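## Task

Pull the black key fob out of the little wooden box's drawer, set it directly on an empty part of the table with nothing under it, and close the drawer. The box must stay near its present spot and keep its current facing, and the drawer's other item must remain inside it.

## Robot and tools

ROBOT. Two arms, left_arm and right_arm, each on a tilted plate fixed to a shared metal frame behind them. The plate and its half of the frame count as part of that arm for the too-close check. Calibrated bases in the scene frame: left_arm (+0.048, +0.320, +0.317) m, quat_wxyz (+0.957, -0.123, +0.264, +0.004); right_arm (+0.034, -0.209, +0.317) m, quat_wxyz (+0.957, +0.118, +0.266, +0.011). Joint ranges in rad: waist -2.618 to 3.054, shoulder 0 to 3.142, elbow 0 to 3.142 (straight at 2.901), wrist pitch and yaw -1.571 to 1.571, wrist roll -2.094 to 2.094.

FRAME. One scene frame for all poses: origin at table-top height, halfway between the nominal bases; +x points out over the table, +z up, left_arm lies toward +y (camera image sides do not follow arm names). Each gripper's fingers point along its own +z and spread along its own y. end_effector_position is the spot between the pads, just under 1 cm behind the tips. Reported positions and orientations may be off by a few cm, worse at long reach.

ROW. Every command row is 16 numbers covering both arms, even if one arm is idle: left_arm x, y, z, qw, qx, qy, qz, opening, then right_arm in the same order. x, y, z are an absolute goal position in metres, and the quaternion (w first) an absolute goal orientation, both in the scene frame. Opening runs from -1 (shut, 0 mm gap) to +1 (open, about 87 mm); 0.5 gives about 69 mm, 0 about 43 mm, -0.5 about 18 mm. To hold an arm still, resend its last reported pose and desired opening each time; to keep an orientation, repeat the same commanded quaternion rather than copying a drifted reading. The controller limits each step's orientation change to 40 degrees from the measured one.

execute_actions: argument actions is a list of zero or one entry. Empty list: just report state (with pictures). An entry with rows (1 to 15 rows) and steps (5 to 15, default 15, each 1/30 s) plays one row per step, holding the last row if rows run out. An entry with only steps (up to 300) waits that many steps counted from the previous result, reply time included. Any goal more than 0.6 m from the arm's last reported position along any gripper axis gets the call refused. Results are read 5 steps before an action ends; those steps finish later. Optional cameras: list of names, ["all"] or [].

move: target is one 16-number row or a list of up to 15 rows (absolute poses, no 0.6 m limit). Grippers travel in straight lines, turning the short way, all finishing together, at least 0.5 s and cut off at 10 s. speed is m/s, 0.002 to 2.9, default 0.25 (rotation up to twice that in rad/s); one value or one per target. blend (m) rounds corners at intermediate targets; default 0. blocking=false returns after about 0.5 s while motion continues. Paths ignore obstacles and the other arm; avoid routes close to an arm's own base. Opening changes for the first target are sent at once; for later targets, on arrival. The result adds a move: line with an ending such as done, off_target, moving, held or fault, plus limits (paced means the pose was clipped; held means steps were withheld). done means within 10 mm and 2 degrees; it says nothing about contact.

wait: seconds 0 to 10; a running move continues and an ending move cuts it short. stop: brakes the current move; fingers keep moving. zoom_image: camera (cam_high, cam_low, cam_left_wrist, cam_right_wrist) and region [x0, y0, x1, y1] in pixels from the top-left, at most 504 by 504, on that camera's latest image. finished_scene: scene is the number of the scene being closed; irreversible, and later calls go to the next scene, whose task appears in the result.

RESULTS. Per arm: end_effector_position, end_effector_quat_wxyz, grip_measured (same scale as opening; may be off by about 0.043), Joint positions (gripper last, 0 shut to 1 open), Joint velocities ("within noise" means at rest), Joint torques (joints 1 to 3 wrap at ±28 N m), and Hand target, the pose currently being driven toward. MOTOR HOT appears at 75 °C; an OVER-TEMPERATURE FAULT folds that arm and leaves it idle. Avoid long holds, stretched arms and pushing at unreachable goals.

CAMERAS. cam_high, cam_low, cam_left_wrist, cam_right_wrist, each 672x504; calibration (K, distortion, T_world_to_cam) is given, fixed cameras may be off by a couple of degrees and about 9 mm.

GRIPPING AND CARE. To grip, command an opening a little below grip_measured at first contact (about 0.04 lower is full force, roughly 20 N per pad). Close slowly. Check pose after each move, since friction and weight can leave the hand short, low, tilted or sideways. Do not drop or release moving objects, slam, hit hard or shove hard; never let the arms press on each other or one gripper close on the other's fingers. Nothing may end up off the table. Loose items may get brief external nudges.

Each tool is called after ">>>" as a command line: name --argument value for each argument, lists and objects as JSON in quotes; but a table of rows of numbers goes row by row, as --pt "numbers of a row", without its own name.

## Session

>>> execute_actions --actions '[]' --cameras '["all"]'

Scene clock: 0.00 s of 6000.00 s.
left_arm: end_effector_position=(+0.0997, +0.1270, +0.2928) grip_measured=+1.000 end_effector_quat_wxyz=(-0.035, +0.687, +0.534, -0.491) | right_arm: end_effector_position=(+0.4544, -0.2631, +0.1802) grip_measured=+1.000 end_effector_quat_wxyz=(+0.210, +0.029, +0.971, -0.113)
Joint positions: left_arm=[-0.98 1.553 0.577 -0.527 0.448 0.878 1] | right_arm=[0.037 1.58 0.906 0.109 0.457 -0.116 1]
Joint velocities: within noise
Joint torques (N m): no reading
Motor temperatures (°C): left_arm=[26 35 37 31 25 28 24] | right_arm=[25 31 31 31 29 29 29]
Heat: left arm: 37 °C; right arm: 31 °C.
Hand target: left_arm +0.1017, +0.1257, +0.2933; -0.031, +0.687, +0.534, -0.491 | right_arm +0.4616, -0.2645, +0.1866; +0.222, +0.034, +0.968, -0.113

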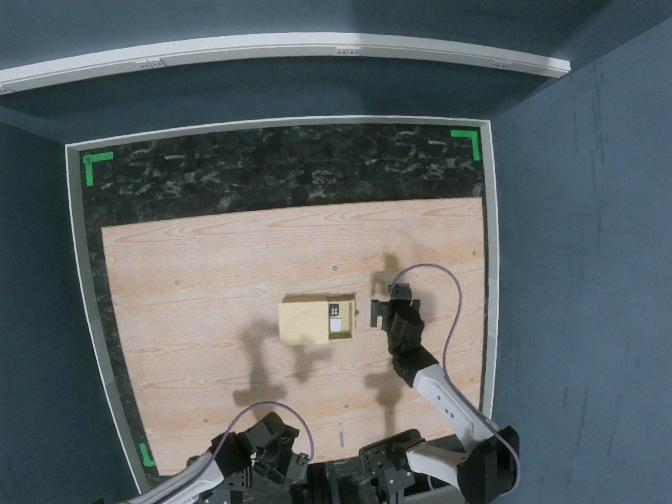

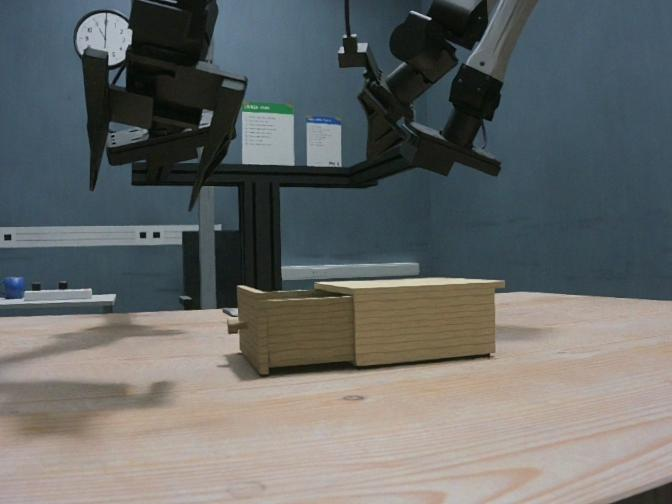

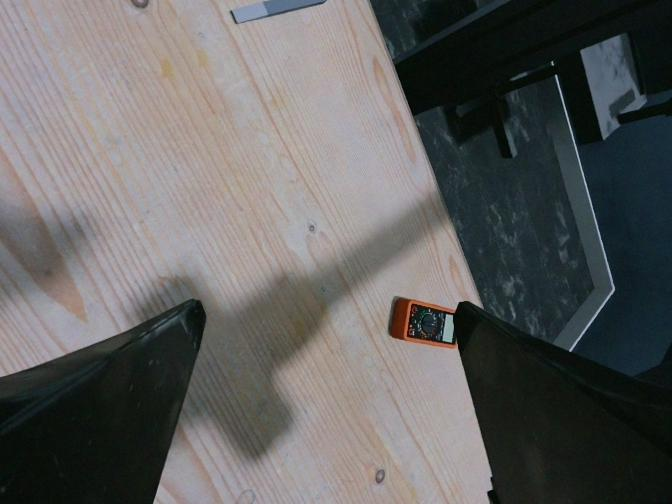

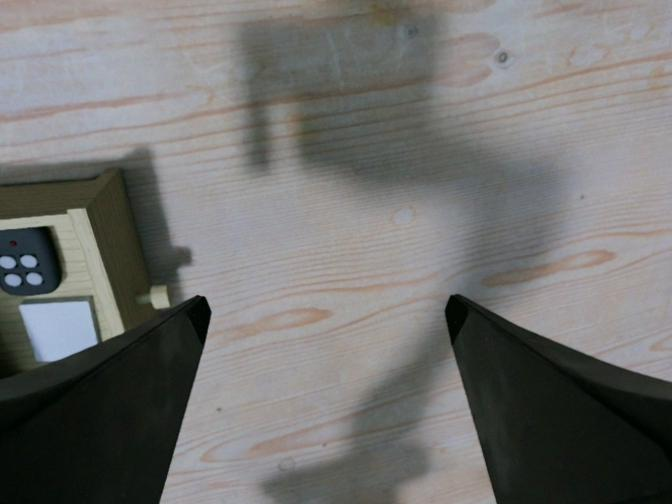

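>>> zoom_image --camera "cam_high" --region '[260, 270, 400, 375]'

>>> zoom_image --camera "cam_right_wrist" --region '[0, 140, 240, 400]'

>>> zoom_image --camera "cam_low" --region '[200, 250, 540, 400]'

Scaled by 3.600 from the camera's 672x504 image, which has a finer 960x720 frame.

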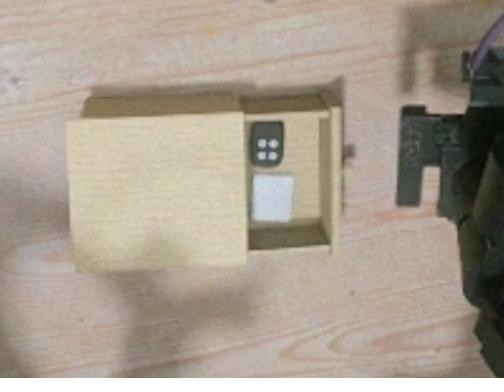

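Scaled by 1.938 from the camera's 672x504 image, which has a finer 960x720 frame.

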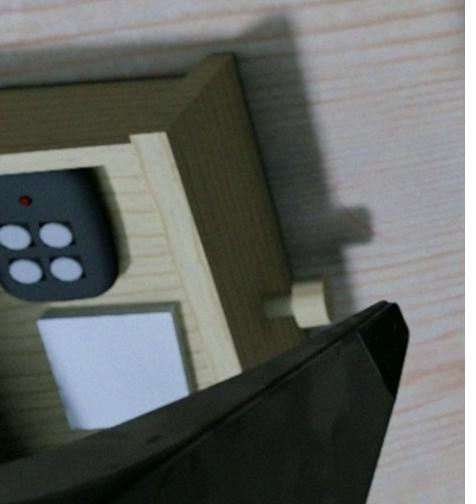

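Scaled by 1.482 from the camera's 672x504 image, which has a finer 960x720 frame.

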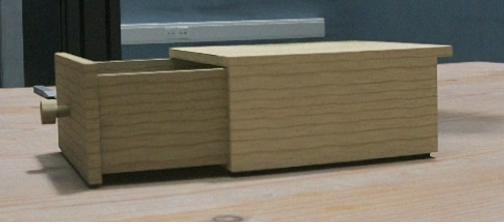

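>>> zoom_image --camera "cam_low" --region '[60, 0, 300, 220]'

>>> zoom_image --camera "cam_low" --region '[310, 0, 540, 200]'

Scaled by 2.100 from the camera's 672x504 image, which has a finer 960x720 frame.

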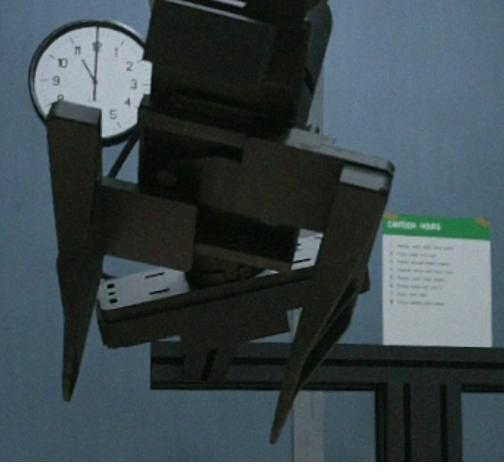

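Scaled by 2.191 from the camera's 672x504 image, which has a finer 960x720 frame.

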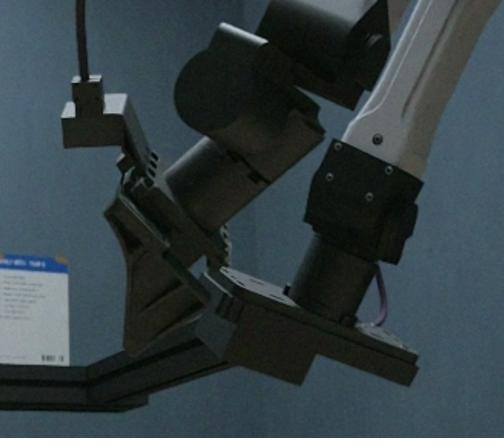

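>>> move --target '[0.0997, 0.1270, 0.2928, -0.035, 0.687, 0.534, -0.491, 1, 0.40, -0.125, 0.19, 0, 0, 1, 0, 1]' --speed 0.25

Scene clock: 6.13 s of 6000.00 s.
left_arm: end_effector_position=(+0.0997, +0.1270, +0.2928) grip_measured=+1.000 end_effector_quat_wxyz=(-0.035, +0.687, +0.534, -0.491) | right_arm: end_effector_position=(+0.3975, -0.1317, +0.1909) grip_measured=+1.000 end_effector_quat_wxyz=(+0.003, -0.001, +1.000, -0.006)
Joint positions: left_arm=[-0.98 1.553 0.577 -0.527 0.448 0.878 1] | right_arm=[0.313 1.768 1.224 -0.566 0.398 0.24 1]
Joint velocities: within noise
Joint torques (N m): left_arm=[-3.22 -4.07 3.77 0.43 0.54 0.17] | right_arm=[4.9 -6.53 7.31 0.14 -0.08 -0.05]
Motor temperatures (°C): left_arm=[26 36 38 31 25 28 24] | right_arm=[25 32 32 31 29 29 29]
Heat: left arm: 38 °C; right arm: 32 °C.
Hand target: left_arm +0.0997, +0.1270, +0.2927; -0.035, +0.687, +0.534, -0.491 | right_arm +0.3998, -0.1250, +0.1901; +0.000, +0.000, +1.000, +0.000
Off the commanded pose: left_arm 0.000 m, 0 deg | right_arm 0.007 m, 1 deg.
Kept back: nothing.
move: done
camera_calibration:
cam_right_wrist: T_world_to_cam=[[0.0236187, -0.999674, 0.00972745, -0.144643], [-0.641968, -0.00770698, 0.766693, 0.127461], [-0.766368, -0.024353, -0.64194, 0.560469], [0, 0, 0, 1]] pos_world=[0.514767, -0.129964, 0.263471]

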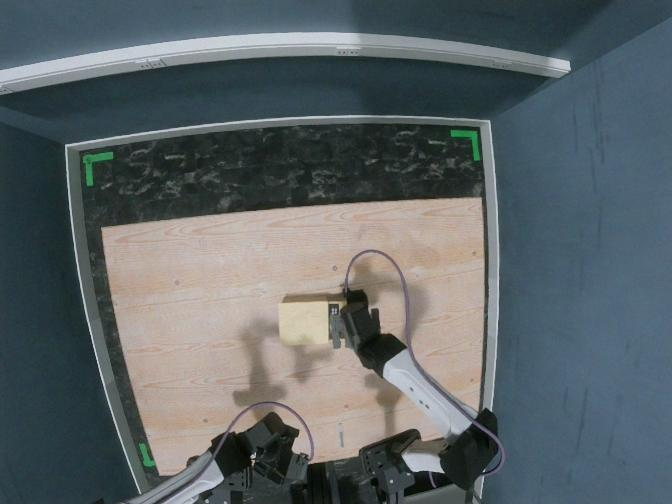

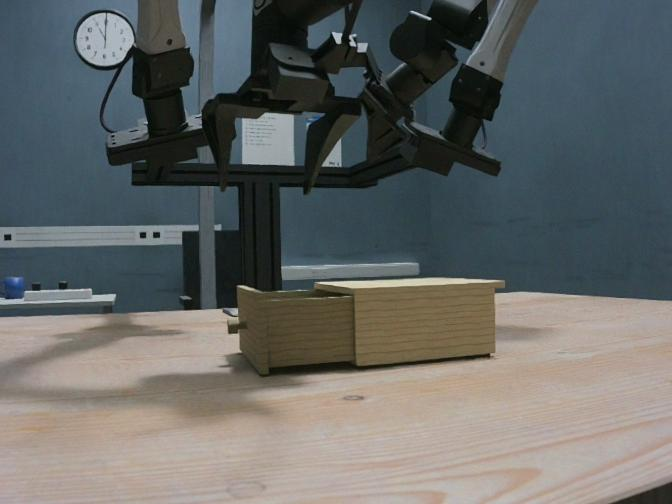

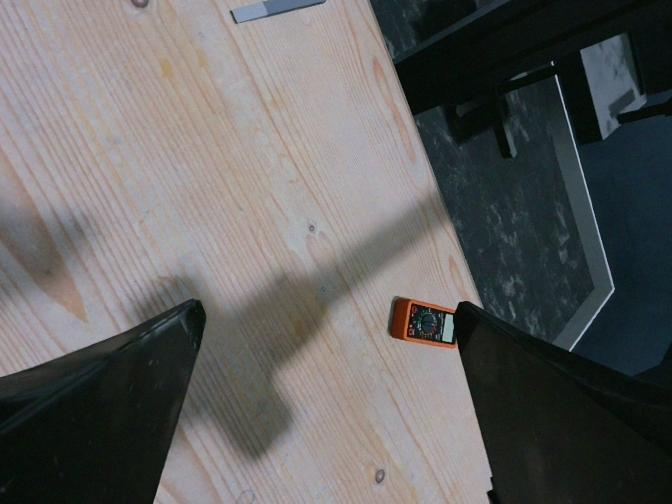

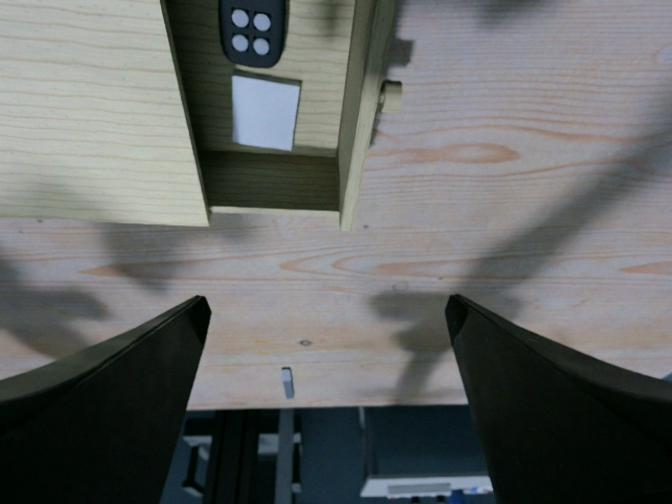

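>>> zoom_image --camera "cam_right_wrist" --region '[130, 0, 430, 250]'

>>> zoom_image --camera "cam_low" --region '[190, 60, 390, 220]'

Scaled by 1.680 from the camera's 672x504 image, which has a finer 960x720 frame.

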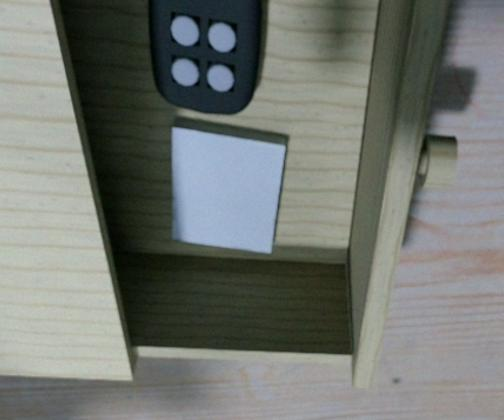

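Scaled by 2.520 from the camera's 672x504 image, which has a finer 960x720 frame.

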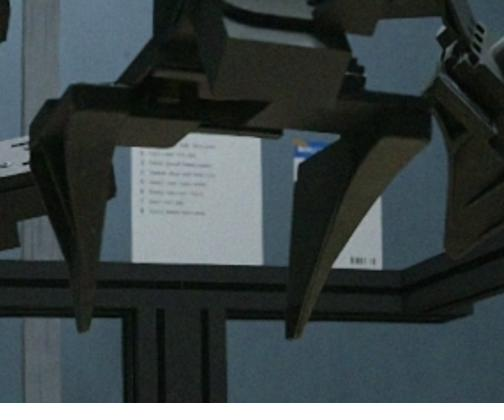

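>>> move --target '[0.0997, 0.1270, 0.2928, -0.035, 0.687, 0.534, -0.491, 1, 0.426, -0.108, 0.135, 0.00456, 0.05214, 0.99483, 0.08704, 0.08]' --speed 0.25

>>> zoom_image --camera "cam_right_wrist" --region '[150, 0, 450, 300]'

>>> zoom_image --camera "cam_low" --region '[190, 100, 440, 390]'

Scene clock: 12.97 s of 6000.00 s.
left_arm: end_effector_position=(+0.0997, +0.1270, +0.2928) grip_measured=+1.000 end_effector_quat_wxyz=(-0.035, +0.687, +0.534, -0.491) | right_arm: end_effector_position=(+0.4174, -0.1093, +0.1401) grip_measured=+0.080 end_effector_quat_wxyz=(-0.004, +0.047, +0.995, +0.082)
Joint positions: left_arm=[-0.98 1.553 0.577 -0.527 0.448 0.878 1] | right_arm=[0.218 1.928 1.292 -0.418 0.18 0.242 0.54]
Joint velocities: within noise
Joint torques (N m): left_arm=[-3.18 -4.1 3.77 0.42 0.53 0.18] | right_arm=[3.38 -7.3 6.65 0.42 -0.19 -0.18]
Motor temperatures (°C): left_arm=[26 36 38 31 25 28 24] | right_arm=[26 33 32 31 28 29 29]
Heat: left arm: 38 °C; right arm: 33 °C.
Hand target: left_arm +0.0997, +0.1270, +0.2927; -0.035, +0.687, +0.534, -0.491 | right_arm +0.4259, -0.1081, +0.1353; +0.005, +0.052, +0.995, +0.087
Off the commanded pose: left_arm 0.000 m, 0 deg | right_arm 0.010 m, 1 deg.
Kept back: nothing.
move: done
camera_calibration:
cam_right_wrist: T_world_to_cam=[[-0.0743319, -0.983444, -0.165265, -0.0551146], [-0.636507, -0.0807881, 0.767028, 0.169035], [-0.767681, 0.162207, -0.619964, 0.561454], [0, 0, 0, 1]] pos_world=[0.534512, -0.131618, 0.209318]

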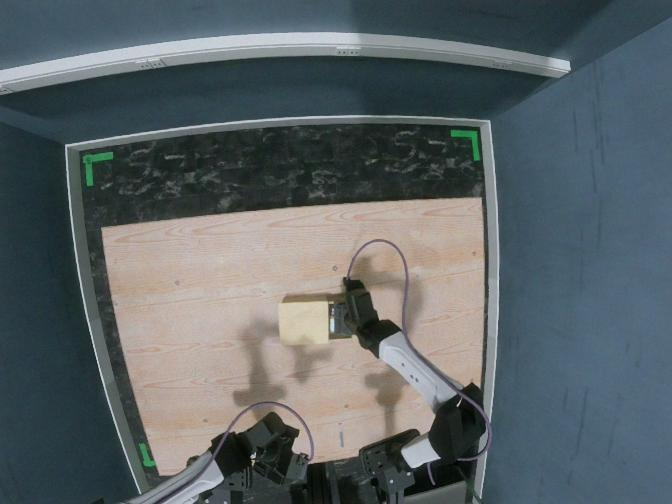

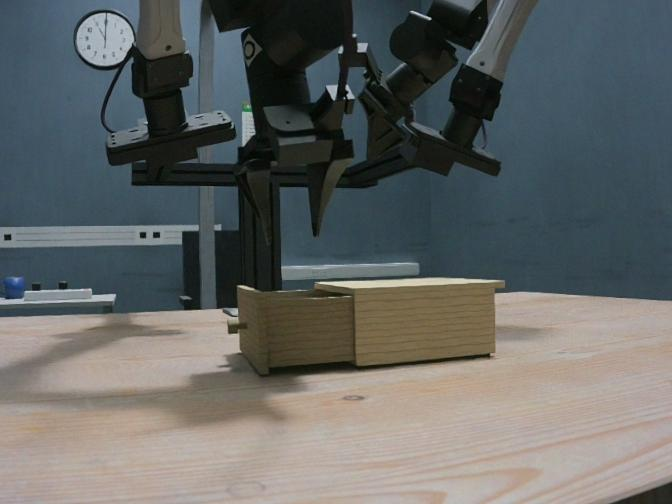

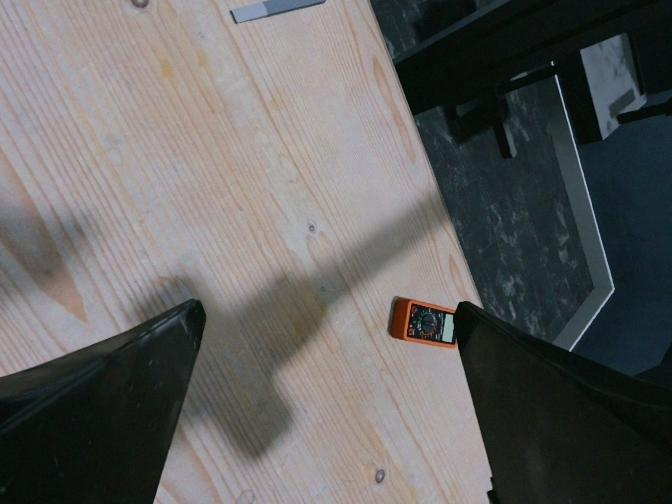

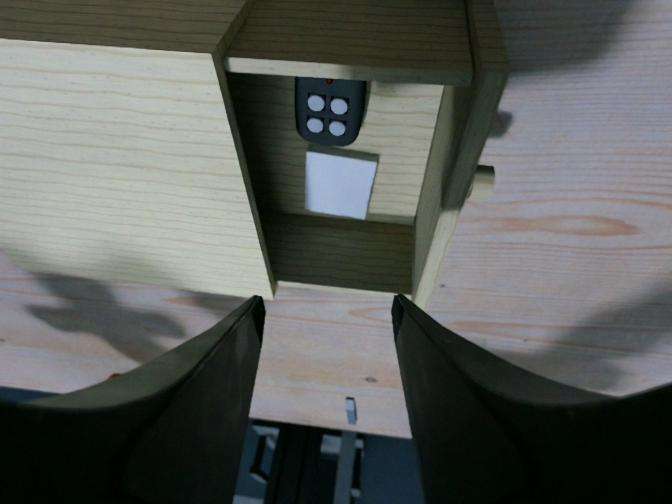

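Scaled by 1.680 from the camera's 672x504 image, which has a finer 960x720 frame.

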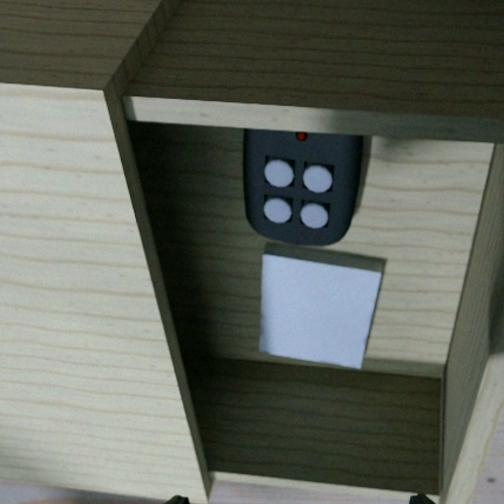

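Scaled by 1.738 from the camera's 672x504 image, which has a finer 960x720 frame.

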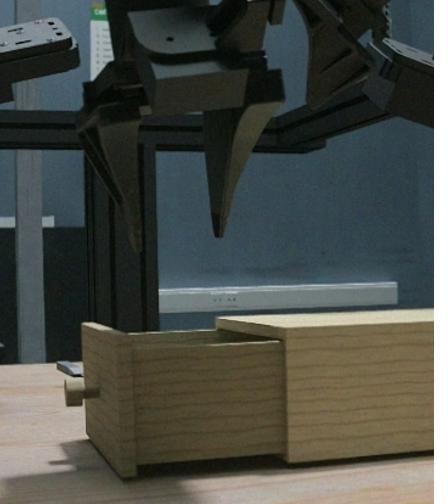

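>>> zoom_image --camera "cam_right_wrist" --region '[0, 270, 504, 504]'

>>> zoom_image --camera "cam_low" --region '[220, 80, 380, 260]'

>>> zoom_image --camera "cam_high" --region '[310, 260, 430, 380]'

Scaled by 1.000.

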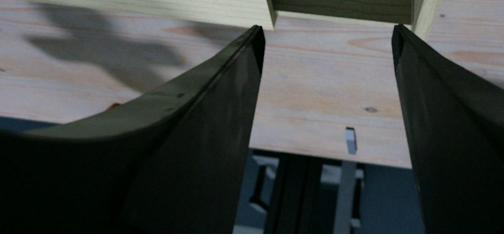

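Scaled by 2.800 from the camera's 672x504 image, which has a finer 960x720 frame.

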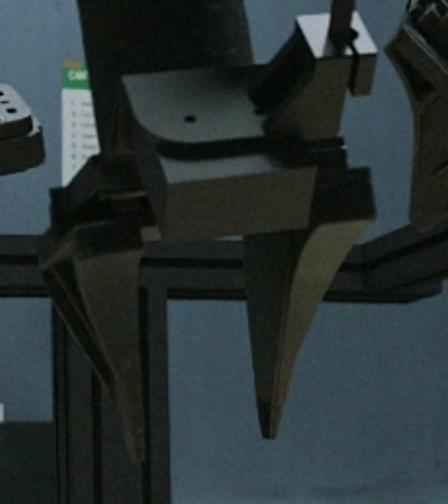

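Scaled by 4.200 from the camera's 672x504 image, which has a finer 960x720 frame.

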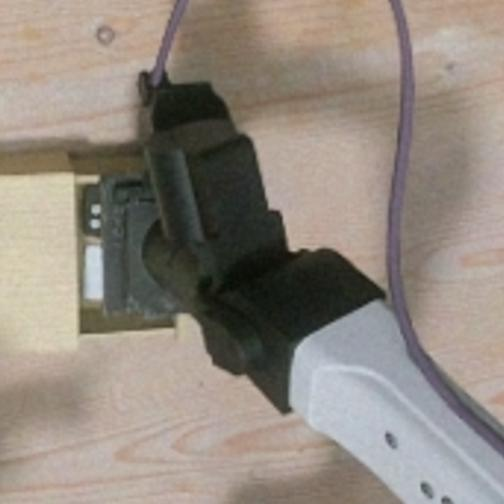

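>>> move --target '[0.0997, 0.1270, 0.2928, -0.035, 0.687, 0.534, -0.491, 1, 0.400, -0.152, 0.125, 0, 0.02618, 0.99966, 0.0, 0.12]' --speed 0.25

>>> zoom_image --camera "cam_low" --region '[180, 120, 400, 390]'

>>> zoom_image --camera "cam_right_wrist" --region '[100, 0, 520, 400]'

Scene clock: 20.77 s of 6000.00 s.
left_arm: end_effector_position=(+0.0997, +0.1270, +0.2928) grip_measured=+1.000 end_effector_quat_wxyz=(-0.035, +0.687, +0.534, -0.491) | right_arm: end_effector_position=(+0.3924, -0.1456, +0.1233) grip_measured=+0.120 end_effector_quat_wxyz=(-0.015, +0.022, +1.000, +0.006)
Joint positions: left_arm=[-0.98 1.553 0.577 -0.527 0.448 0.878 1] | right_arm=[0.192 1.928 1.207 -0.381 0.313 0.184 0.56]
Joint velocities: within noise
Joint torques (N m): left_arm=[-3.21 -4.1 3.78 0.42 0.53 0.16] | right_arm=[3.02 -9.63 3.56 0.36 0.11 -0.25]
Motor temperatures (°C): left_arm=[26 37 38 31 25 28 24] | right_arm=[26 33 32 31 28 29 29]
Heat: left arm: 38 °C; right arm: 33 °C.
Hand target: left_arm +0.0997, +0.1270, +0.2927; -0.035, +0.687, +0.534, -0.491 | right_arm +0.4000, -0.1520, +0.1251; +0.000, +0.026, +1.000, +0.000
Off the commanded pose: left_arm 0.000 m, 0 deg | right_arm 0.010 m, 2 deg.
Kept back: nothing.
move: done
camera_calibration:
cam_right_wrist: T_world_to_cam=[[-0.0237906, -0.999614, -0.0143501, -0.136241], [-0.614829, 0.00331121, 0.788654, 0.164135], [-0.788302, 0.0275854, -0.61467, 0.525575], [0, 0, 0, 1]] pos_world=[0.511986, -0.15123, 0.191654]

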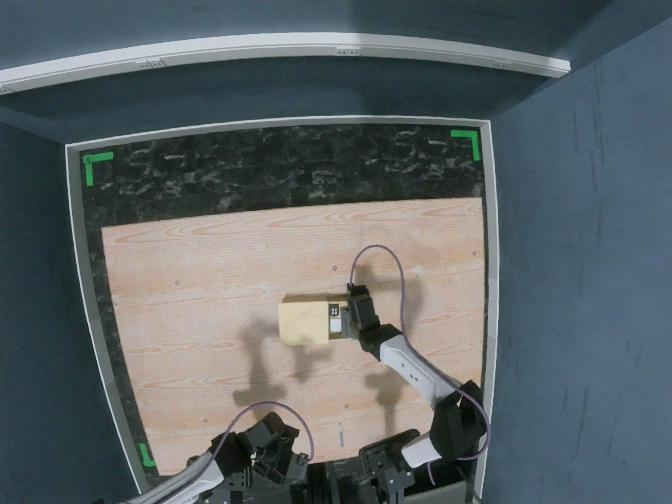

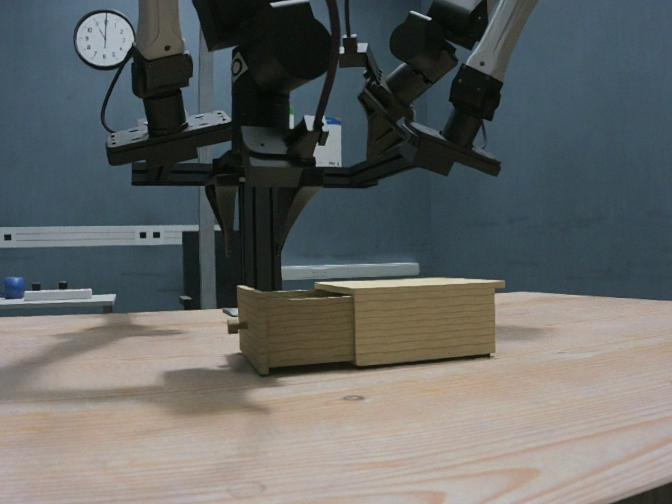

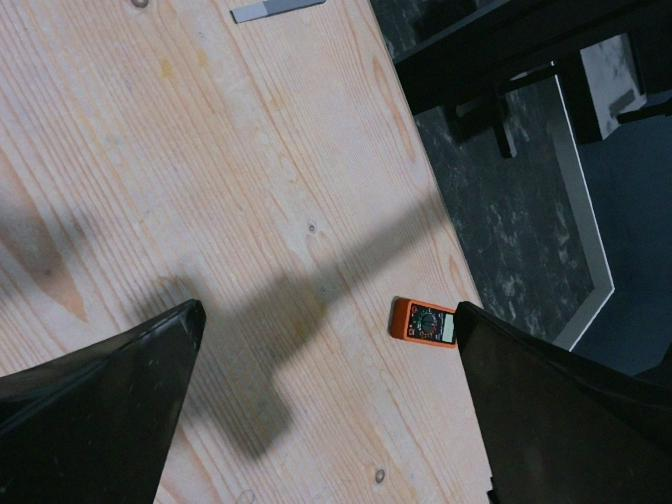

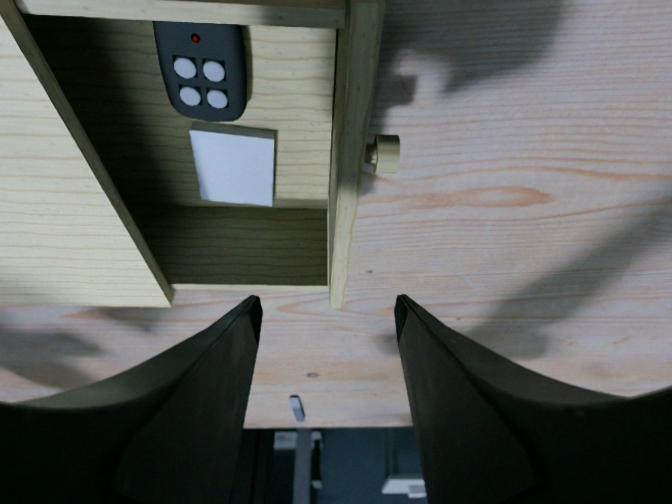

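Scaled by 1.867 from the camera's 672x504 image, which has a finer 960x720 frame.

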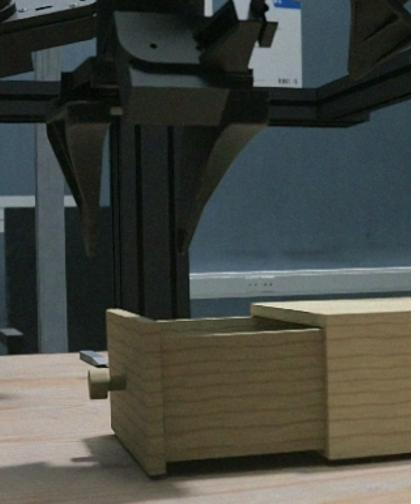

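Scaled by 1.200 from the camera's 672x504 image, which has a finer 960x720 frame.

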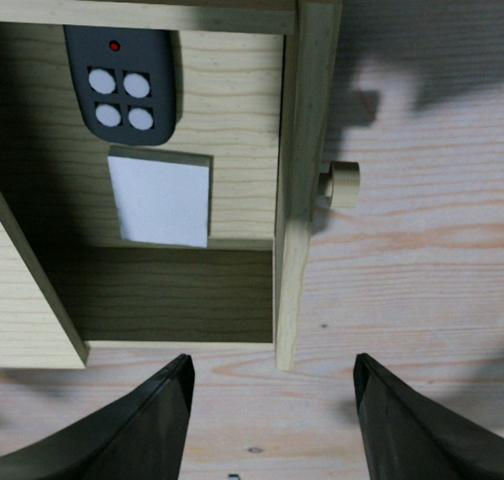

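>>> move --target '[0.0997, 0.1270, 0.2928, -0.035, 0.687, 0.534, -0.491, 1, 0.402, -0.156, 0.071, 0, 0.03, 0.9995, 0.0, 0.12]' --speed 0.15

>>> zoom_image --camera "cam_low" --region '[180, 120, 400, 390]'

Scene clock: 22.77 s of 6000.00 s.
left_arm: end_effector_position=(+0.0997, +0.1270, +0.2928) grip_measured=+1.000 end_effector_quat_wxyz=(-0.035, +0.687, +0.534, -0.491) | right_arm: end_effector_position=(+0.3953, -0.1554, +0.0765) grip_measured=+0.120 end_effector_quat_wxyz=(-0.008, +0.027, +1.000, -0.003)
Joint positions: left_arm=[-0.98 1.553 0.577 -0.527 0.448 0.878 1] | right_arm=[0.137 2.061 1.234 -0.247 0.308 0.139 0.56]
Joint velocities: within noise
Joint torques (N m): left_arm=[-3.25 -4.08 3.7 0.42 0.54 0.19] | right_arm=[3.03 -7.38 4.9 0.34 -0.07 -0.21]
Motor temperatures (°C): left_arm=[26 37 38 30 25 28 24] | right_arm=[26 34 32 31 28 29 29]
Heat: left arm: 38 °C; right arm: 34 °C.
Hand target: left_arm +0.0997, +0.1270, +0.2927; -0.035, +0.687, +0.534, -0.491 | right_arm +0.4019, -0.1560, +0.0712; +0.000, +0.030, +1.000, +0.000
Off the commanded pose: left_arm 0.000 m, 0 deg | right_arm 0.009 m, 1 deg.
Kept back: nothing.
move: done
camera_calibration:
cam_right_wrist: T_world_to_cam=[[-0.0341058, -0.999406, 0.00486602, -0.144003], [-0.625118, 0.0251312, 0.780126, 0.210964], [-0.779785, 0.023565, -0.625604, 0.496233], [0, 0, 0, 1]] pos_world=[0.513921, -0.160913, 0.146568]

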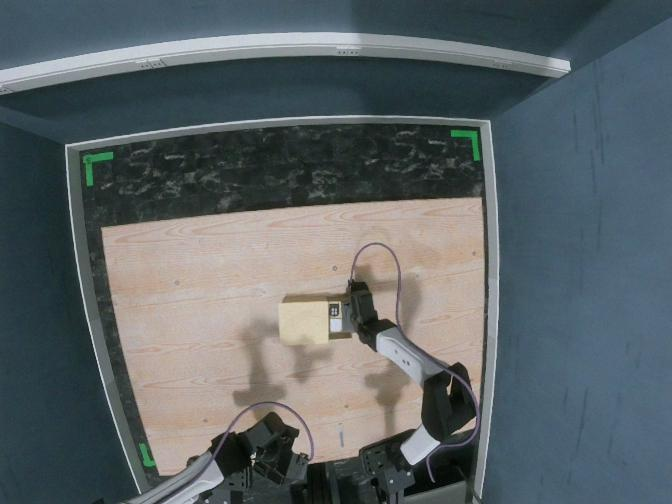

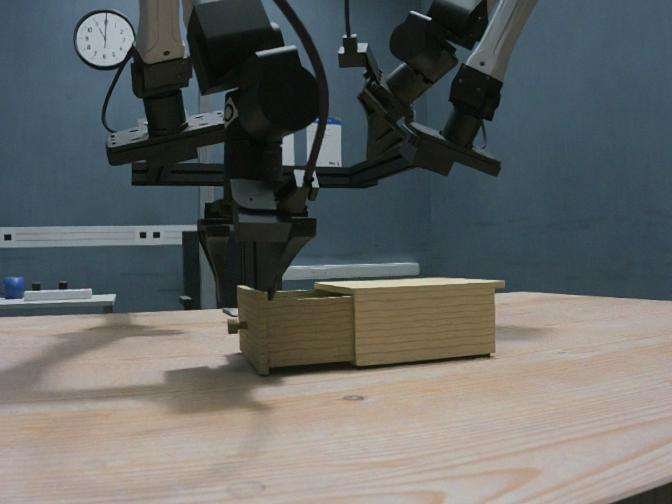

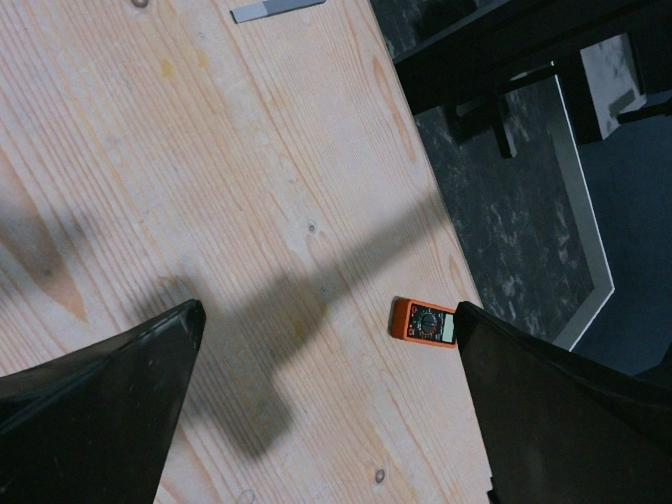

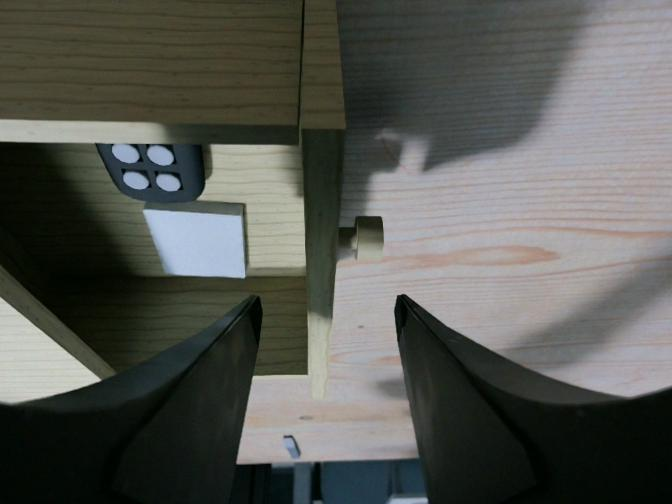

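Scaled by 1.867 from the camera's 672x504 image, which has a finer 960x720 frame.

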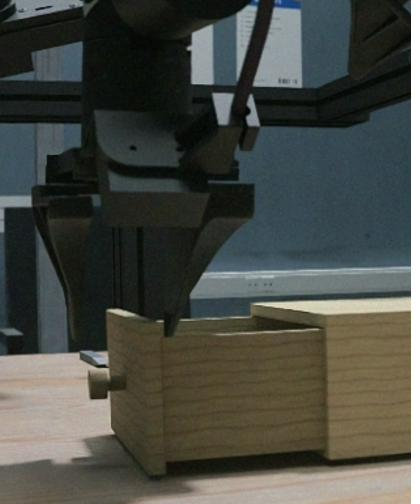

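>>> move --pt "0.0997 0.1270 0.2928 -0.035 0.687 0.534 -0.491 1 0.402 -0.153 0.065 0 0.03 0.9995 0.0 0.12" --pt "0.0997 0.1270 0.2928 -0.035 0.687 0.534 -0.491 1 0.402 -0.153 0.065 0 0.03 0.9995 0.0 -0.82" --speed 0.1

>>> zoom_image --camera "cam_low" --region '[180, 120, 520, 390]'

Scene clock: 24.60 s of 6000.00 s.
left_arm: end_effector_position=(+0.0997, +0.1270, +0.2928) grip_measured=+1.000 end_effector_quat_wxyz=(-0.035, +0.687, +0.534, -0.491) | right_arm: end_effector_position=(+0.3961, -0.1528, +0.0709) grip_measured=-0.721 end_effector_quat_wxyz=(-0.007, +0.031, +0.999, -0.001)
Joint positions: left_arm=[-0.98 1.553 0.577 -0.527 0.448 0.878 1] | right_arm=[0.136 2.081 1.242 -0.233 0.304 0.145 0.139]
Joint velocities: within noise
Joint torques (N m): left_arm=[-3.22 -4.12 3.75 0.42 0.53 0.17] | right_arm=[3.4 -7.21 5.11 0.34 -0.02 -0.28]
Motor temperatures (°C): left_arm=[27 37 39 30 25 28 24] | right_arm=[26 34 32 31 28 29 29]
Heat: left arm: 39 °C; right arm: 34 °C.
Hand target: left_arm +0.0997, +0.1270, +0.2927; -0.035, +0.687, +0.534, -0.491 | right_arm +0.4018, -0.1531, +0.0652; +0.000, +0.030, +1.000, +0.000
Off the commanded pose: left_arm 0.000 m, 0 deg | right_arm 0.008 m, 1 deg.
Kept back: nothing.
move: done
camera_calibration:
cam_right_wrist: T_world_to_cam=[[-0.0411345, -0.999154, 0.000256664, -0.138114], [-0.626892, 0.0260087, 0.778672, 0.216782], [-0.77802, 0.0318694, -0.627431, 0.493969], [0, 0, 0, 1]] pos_world=[0.514536, -0.159378, 0.141164]

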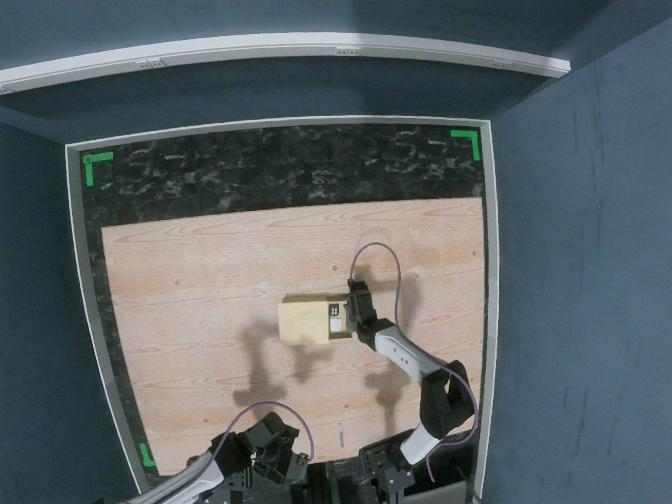

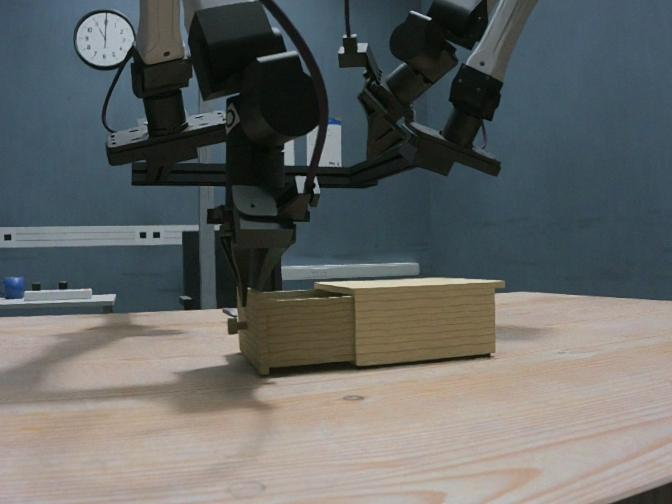

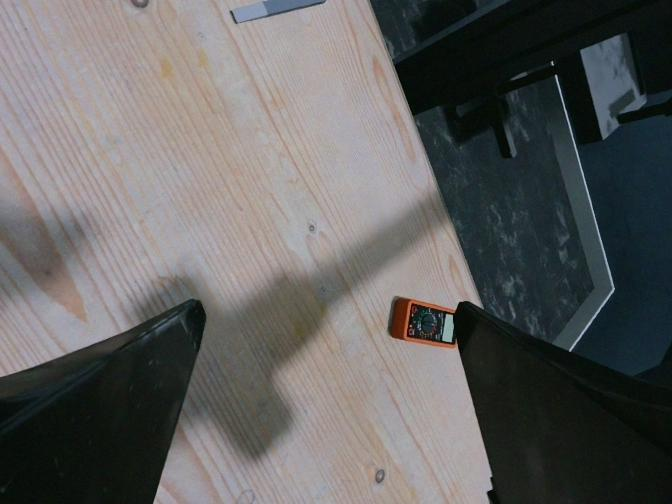

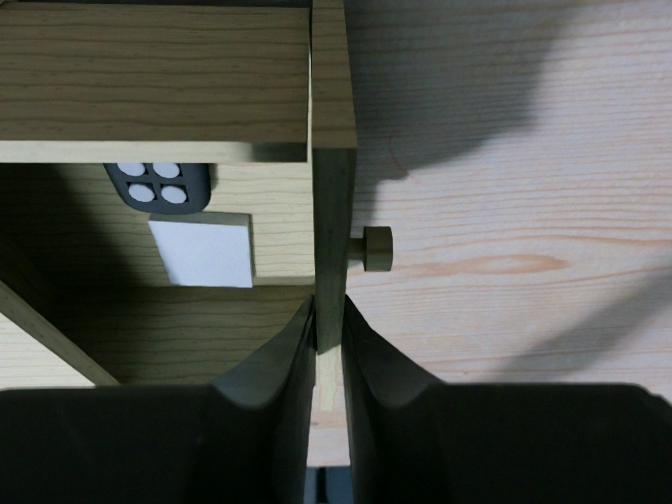

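Scaled by 1.482 from the camera's 672x504 image, which has a finer 960x720 frame.

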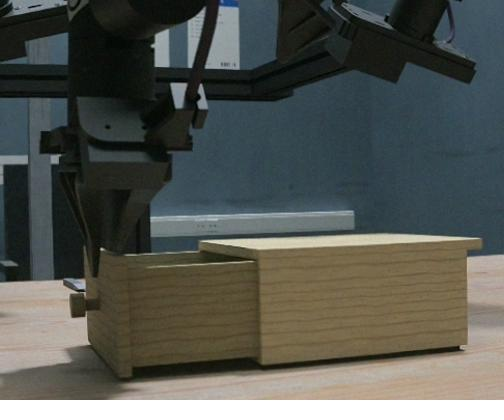

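>>> move --target '[0.0997, 0.1270, 0.2928, -0.035, 0.687, 0.534, -0.491, 1, 0.400, -0.182, 0.065, 0, 0.03, 0.9995, 0.0, -0.82]' --speed 0.06

>>> zoom_image --camera "cam_low" --region '[180, 120, 520, 390]'

>>> zoom_image --camera "cam_high" --region '[260, 270, 400, 375]'

Scene clock: 25.57 s of 6000.00 s.
left_arm: end_effector_position=(+0.0997, +0.1270, +0.2928) grip_measured=+1.000 end_effector_quat_wxyz=(-0.035, +0.687, +0.534, -0.491) | right_arm: end_effector_position=(+0.3959, -0.1570, +0.0671) grip_measured=-0.727 end_effector_quat_wxyz=(-0.012, +0.032, +0.999, +0.030)
Joint positions: left_arm=[-0.98 1.553 0.577 -0.527 0.448 0.878 1] | right_arm=[0.096 2.081 1.242 -0.226 0.223 0.111 0.137]
Joint velocities: within noise
Joint torques (N m): left_arm=[-3.22 -4.07 3.74 0.42 0.53 0.18] | right_arm=[0.44 -9.95 1.99 0.34 0.45 -0.54]
Motor temperatures (°C): left_arm=[27 37 39 30 25 28 24] | right_arm=[26 34 32 31 28 29 29]
Heat: left arm: 39 °C; right arm: 34 °C.
Hand target: left_arm +0.0997, +0.1270, +0.2927; -0.035, +0.687, +0.534, -0.491 | right_arm +0.3995, -0.1814, +0.0655; -0.002, +0.030, +1.000, +0.000
Off the commanded pose: left_arm 0.000 m, 0 deg | right_arm 0.025 m, 4 deg.
Kept back: nothing.
move: off_target (right_arm)
camera_calibration:
cam_right_wrist: T_world_to_cam=[[-0.0437133, -0.997212, -0.0604774, -0.136892], [-0.620888, -0.0203078, 0.783636, 0.209743], [-0.782679, 0.071805, -0.618269, 0.499037], [0, 0, 0, 1]] pos_world=[0.514829, -0.168084, 0.135898]

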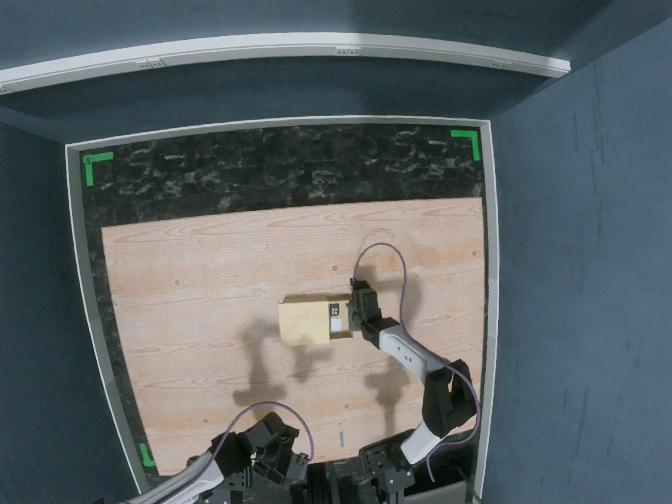

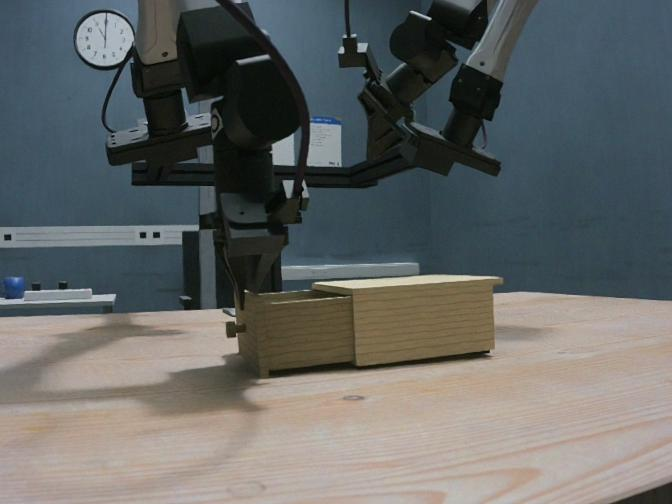

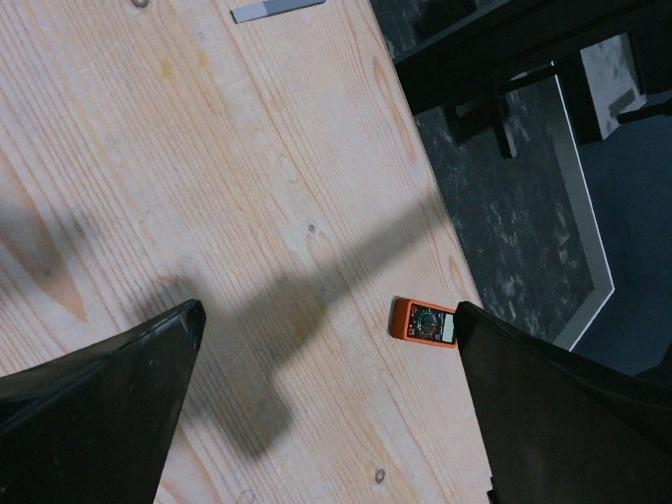

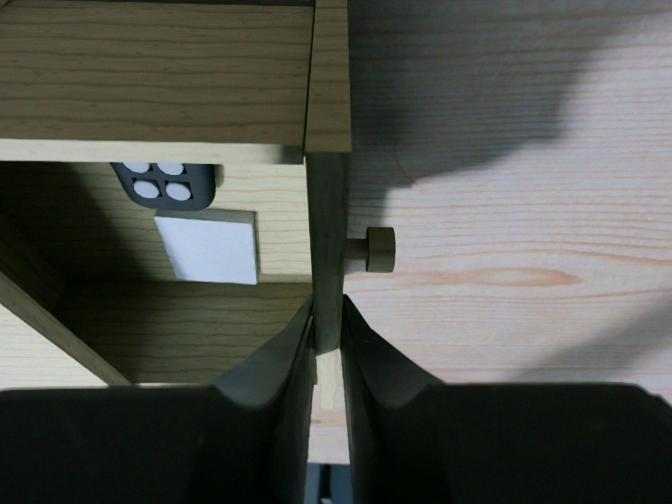

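Scaled by 1.482 from the camera's 672x504 image, which has a finer 960x720 frame.

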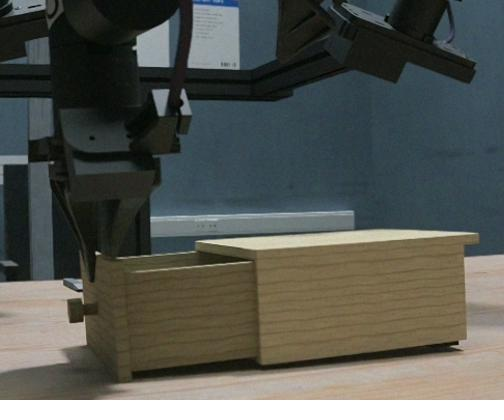

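Scaled by 3.600 from the camera's 672x504 image, which has a finer 960x720 frame.

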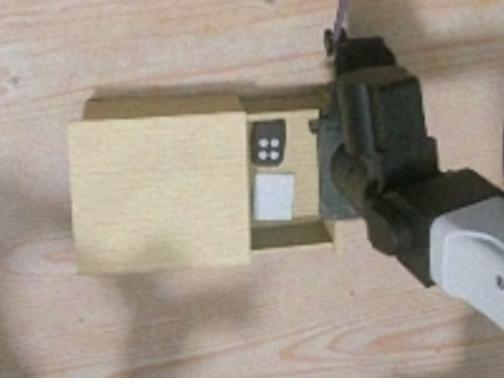

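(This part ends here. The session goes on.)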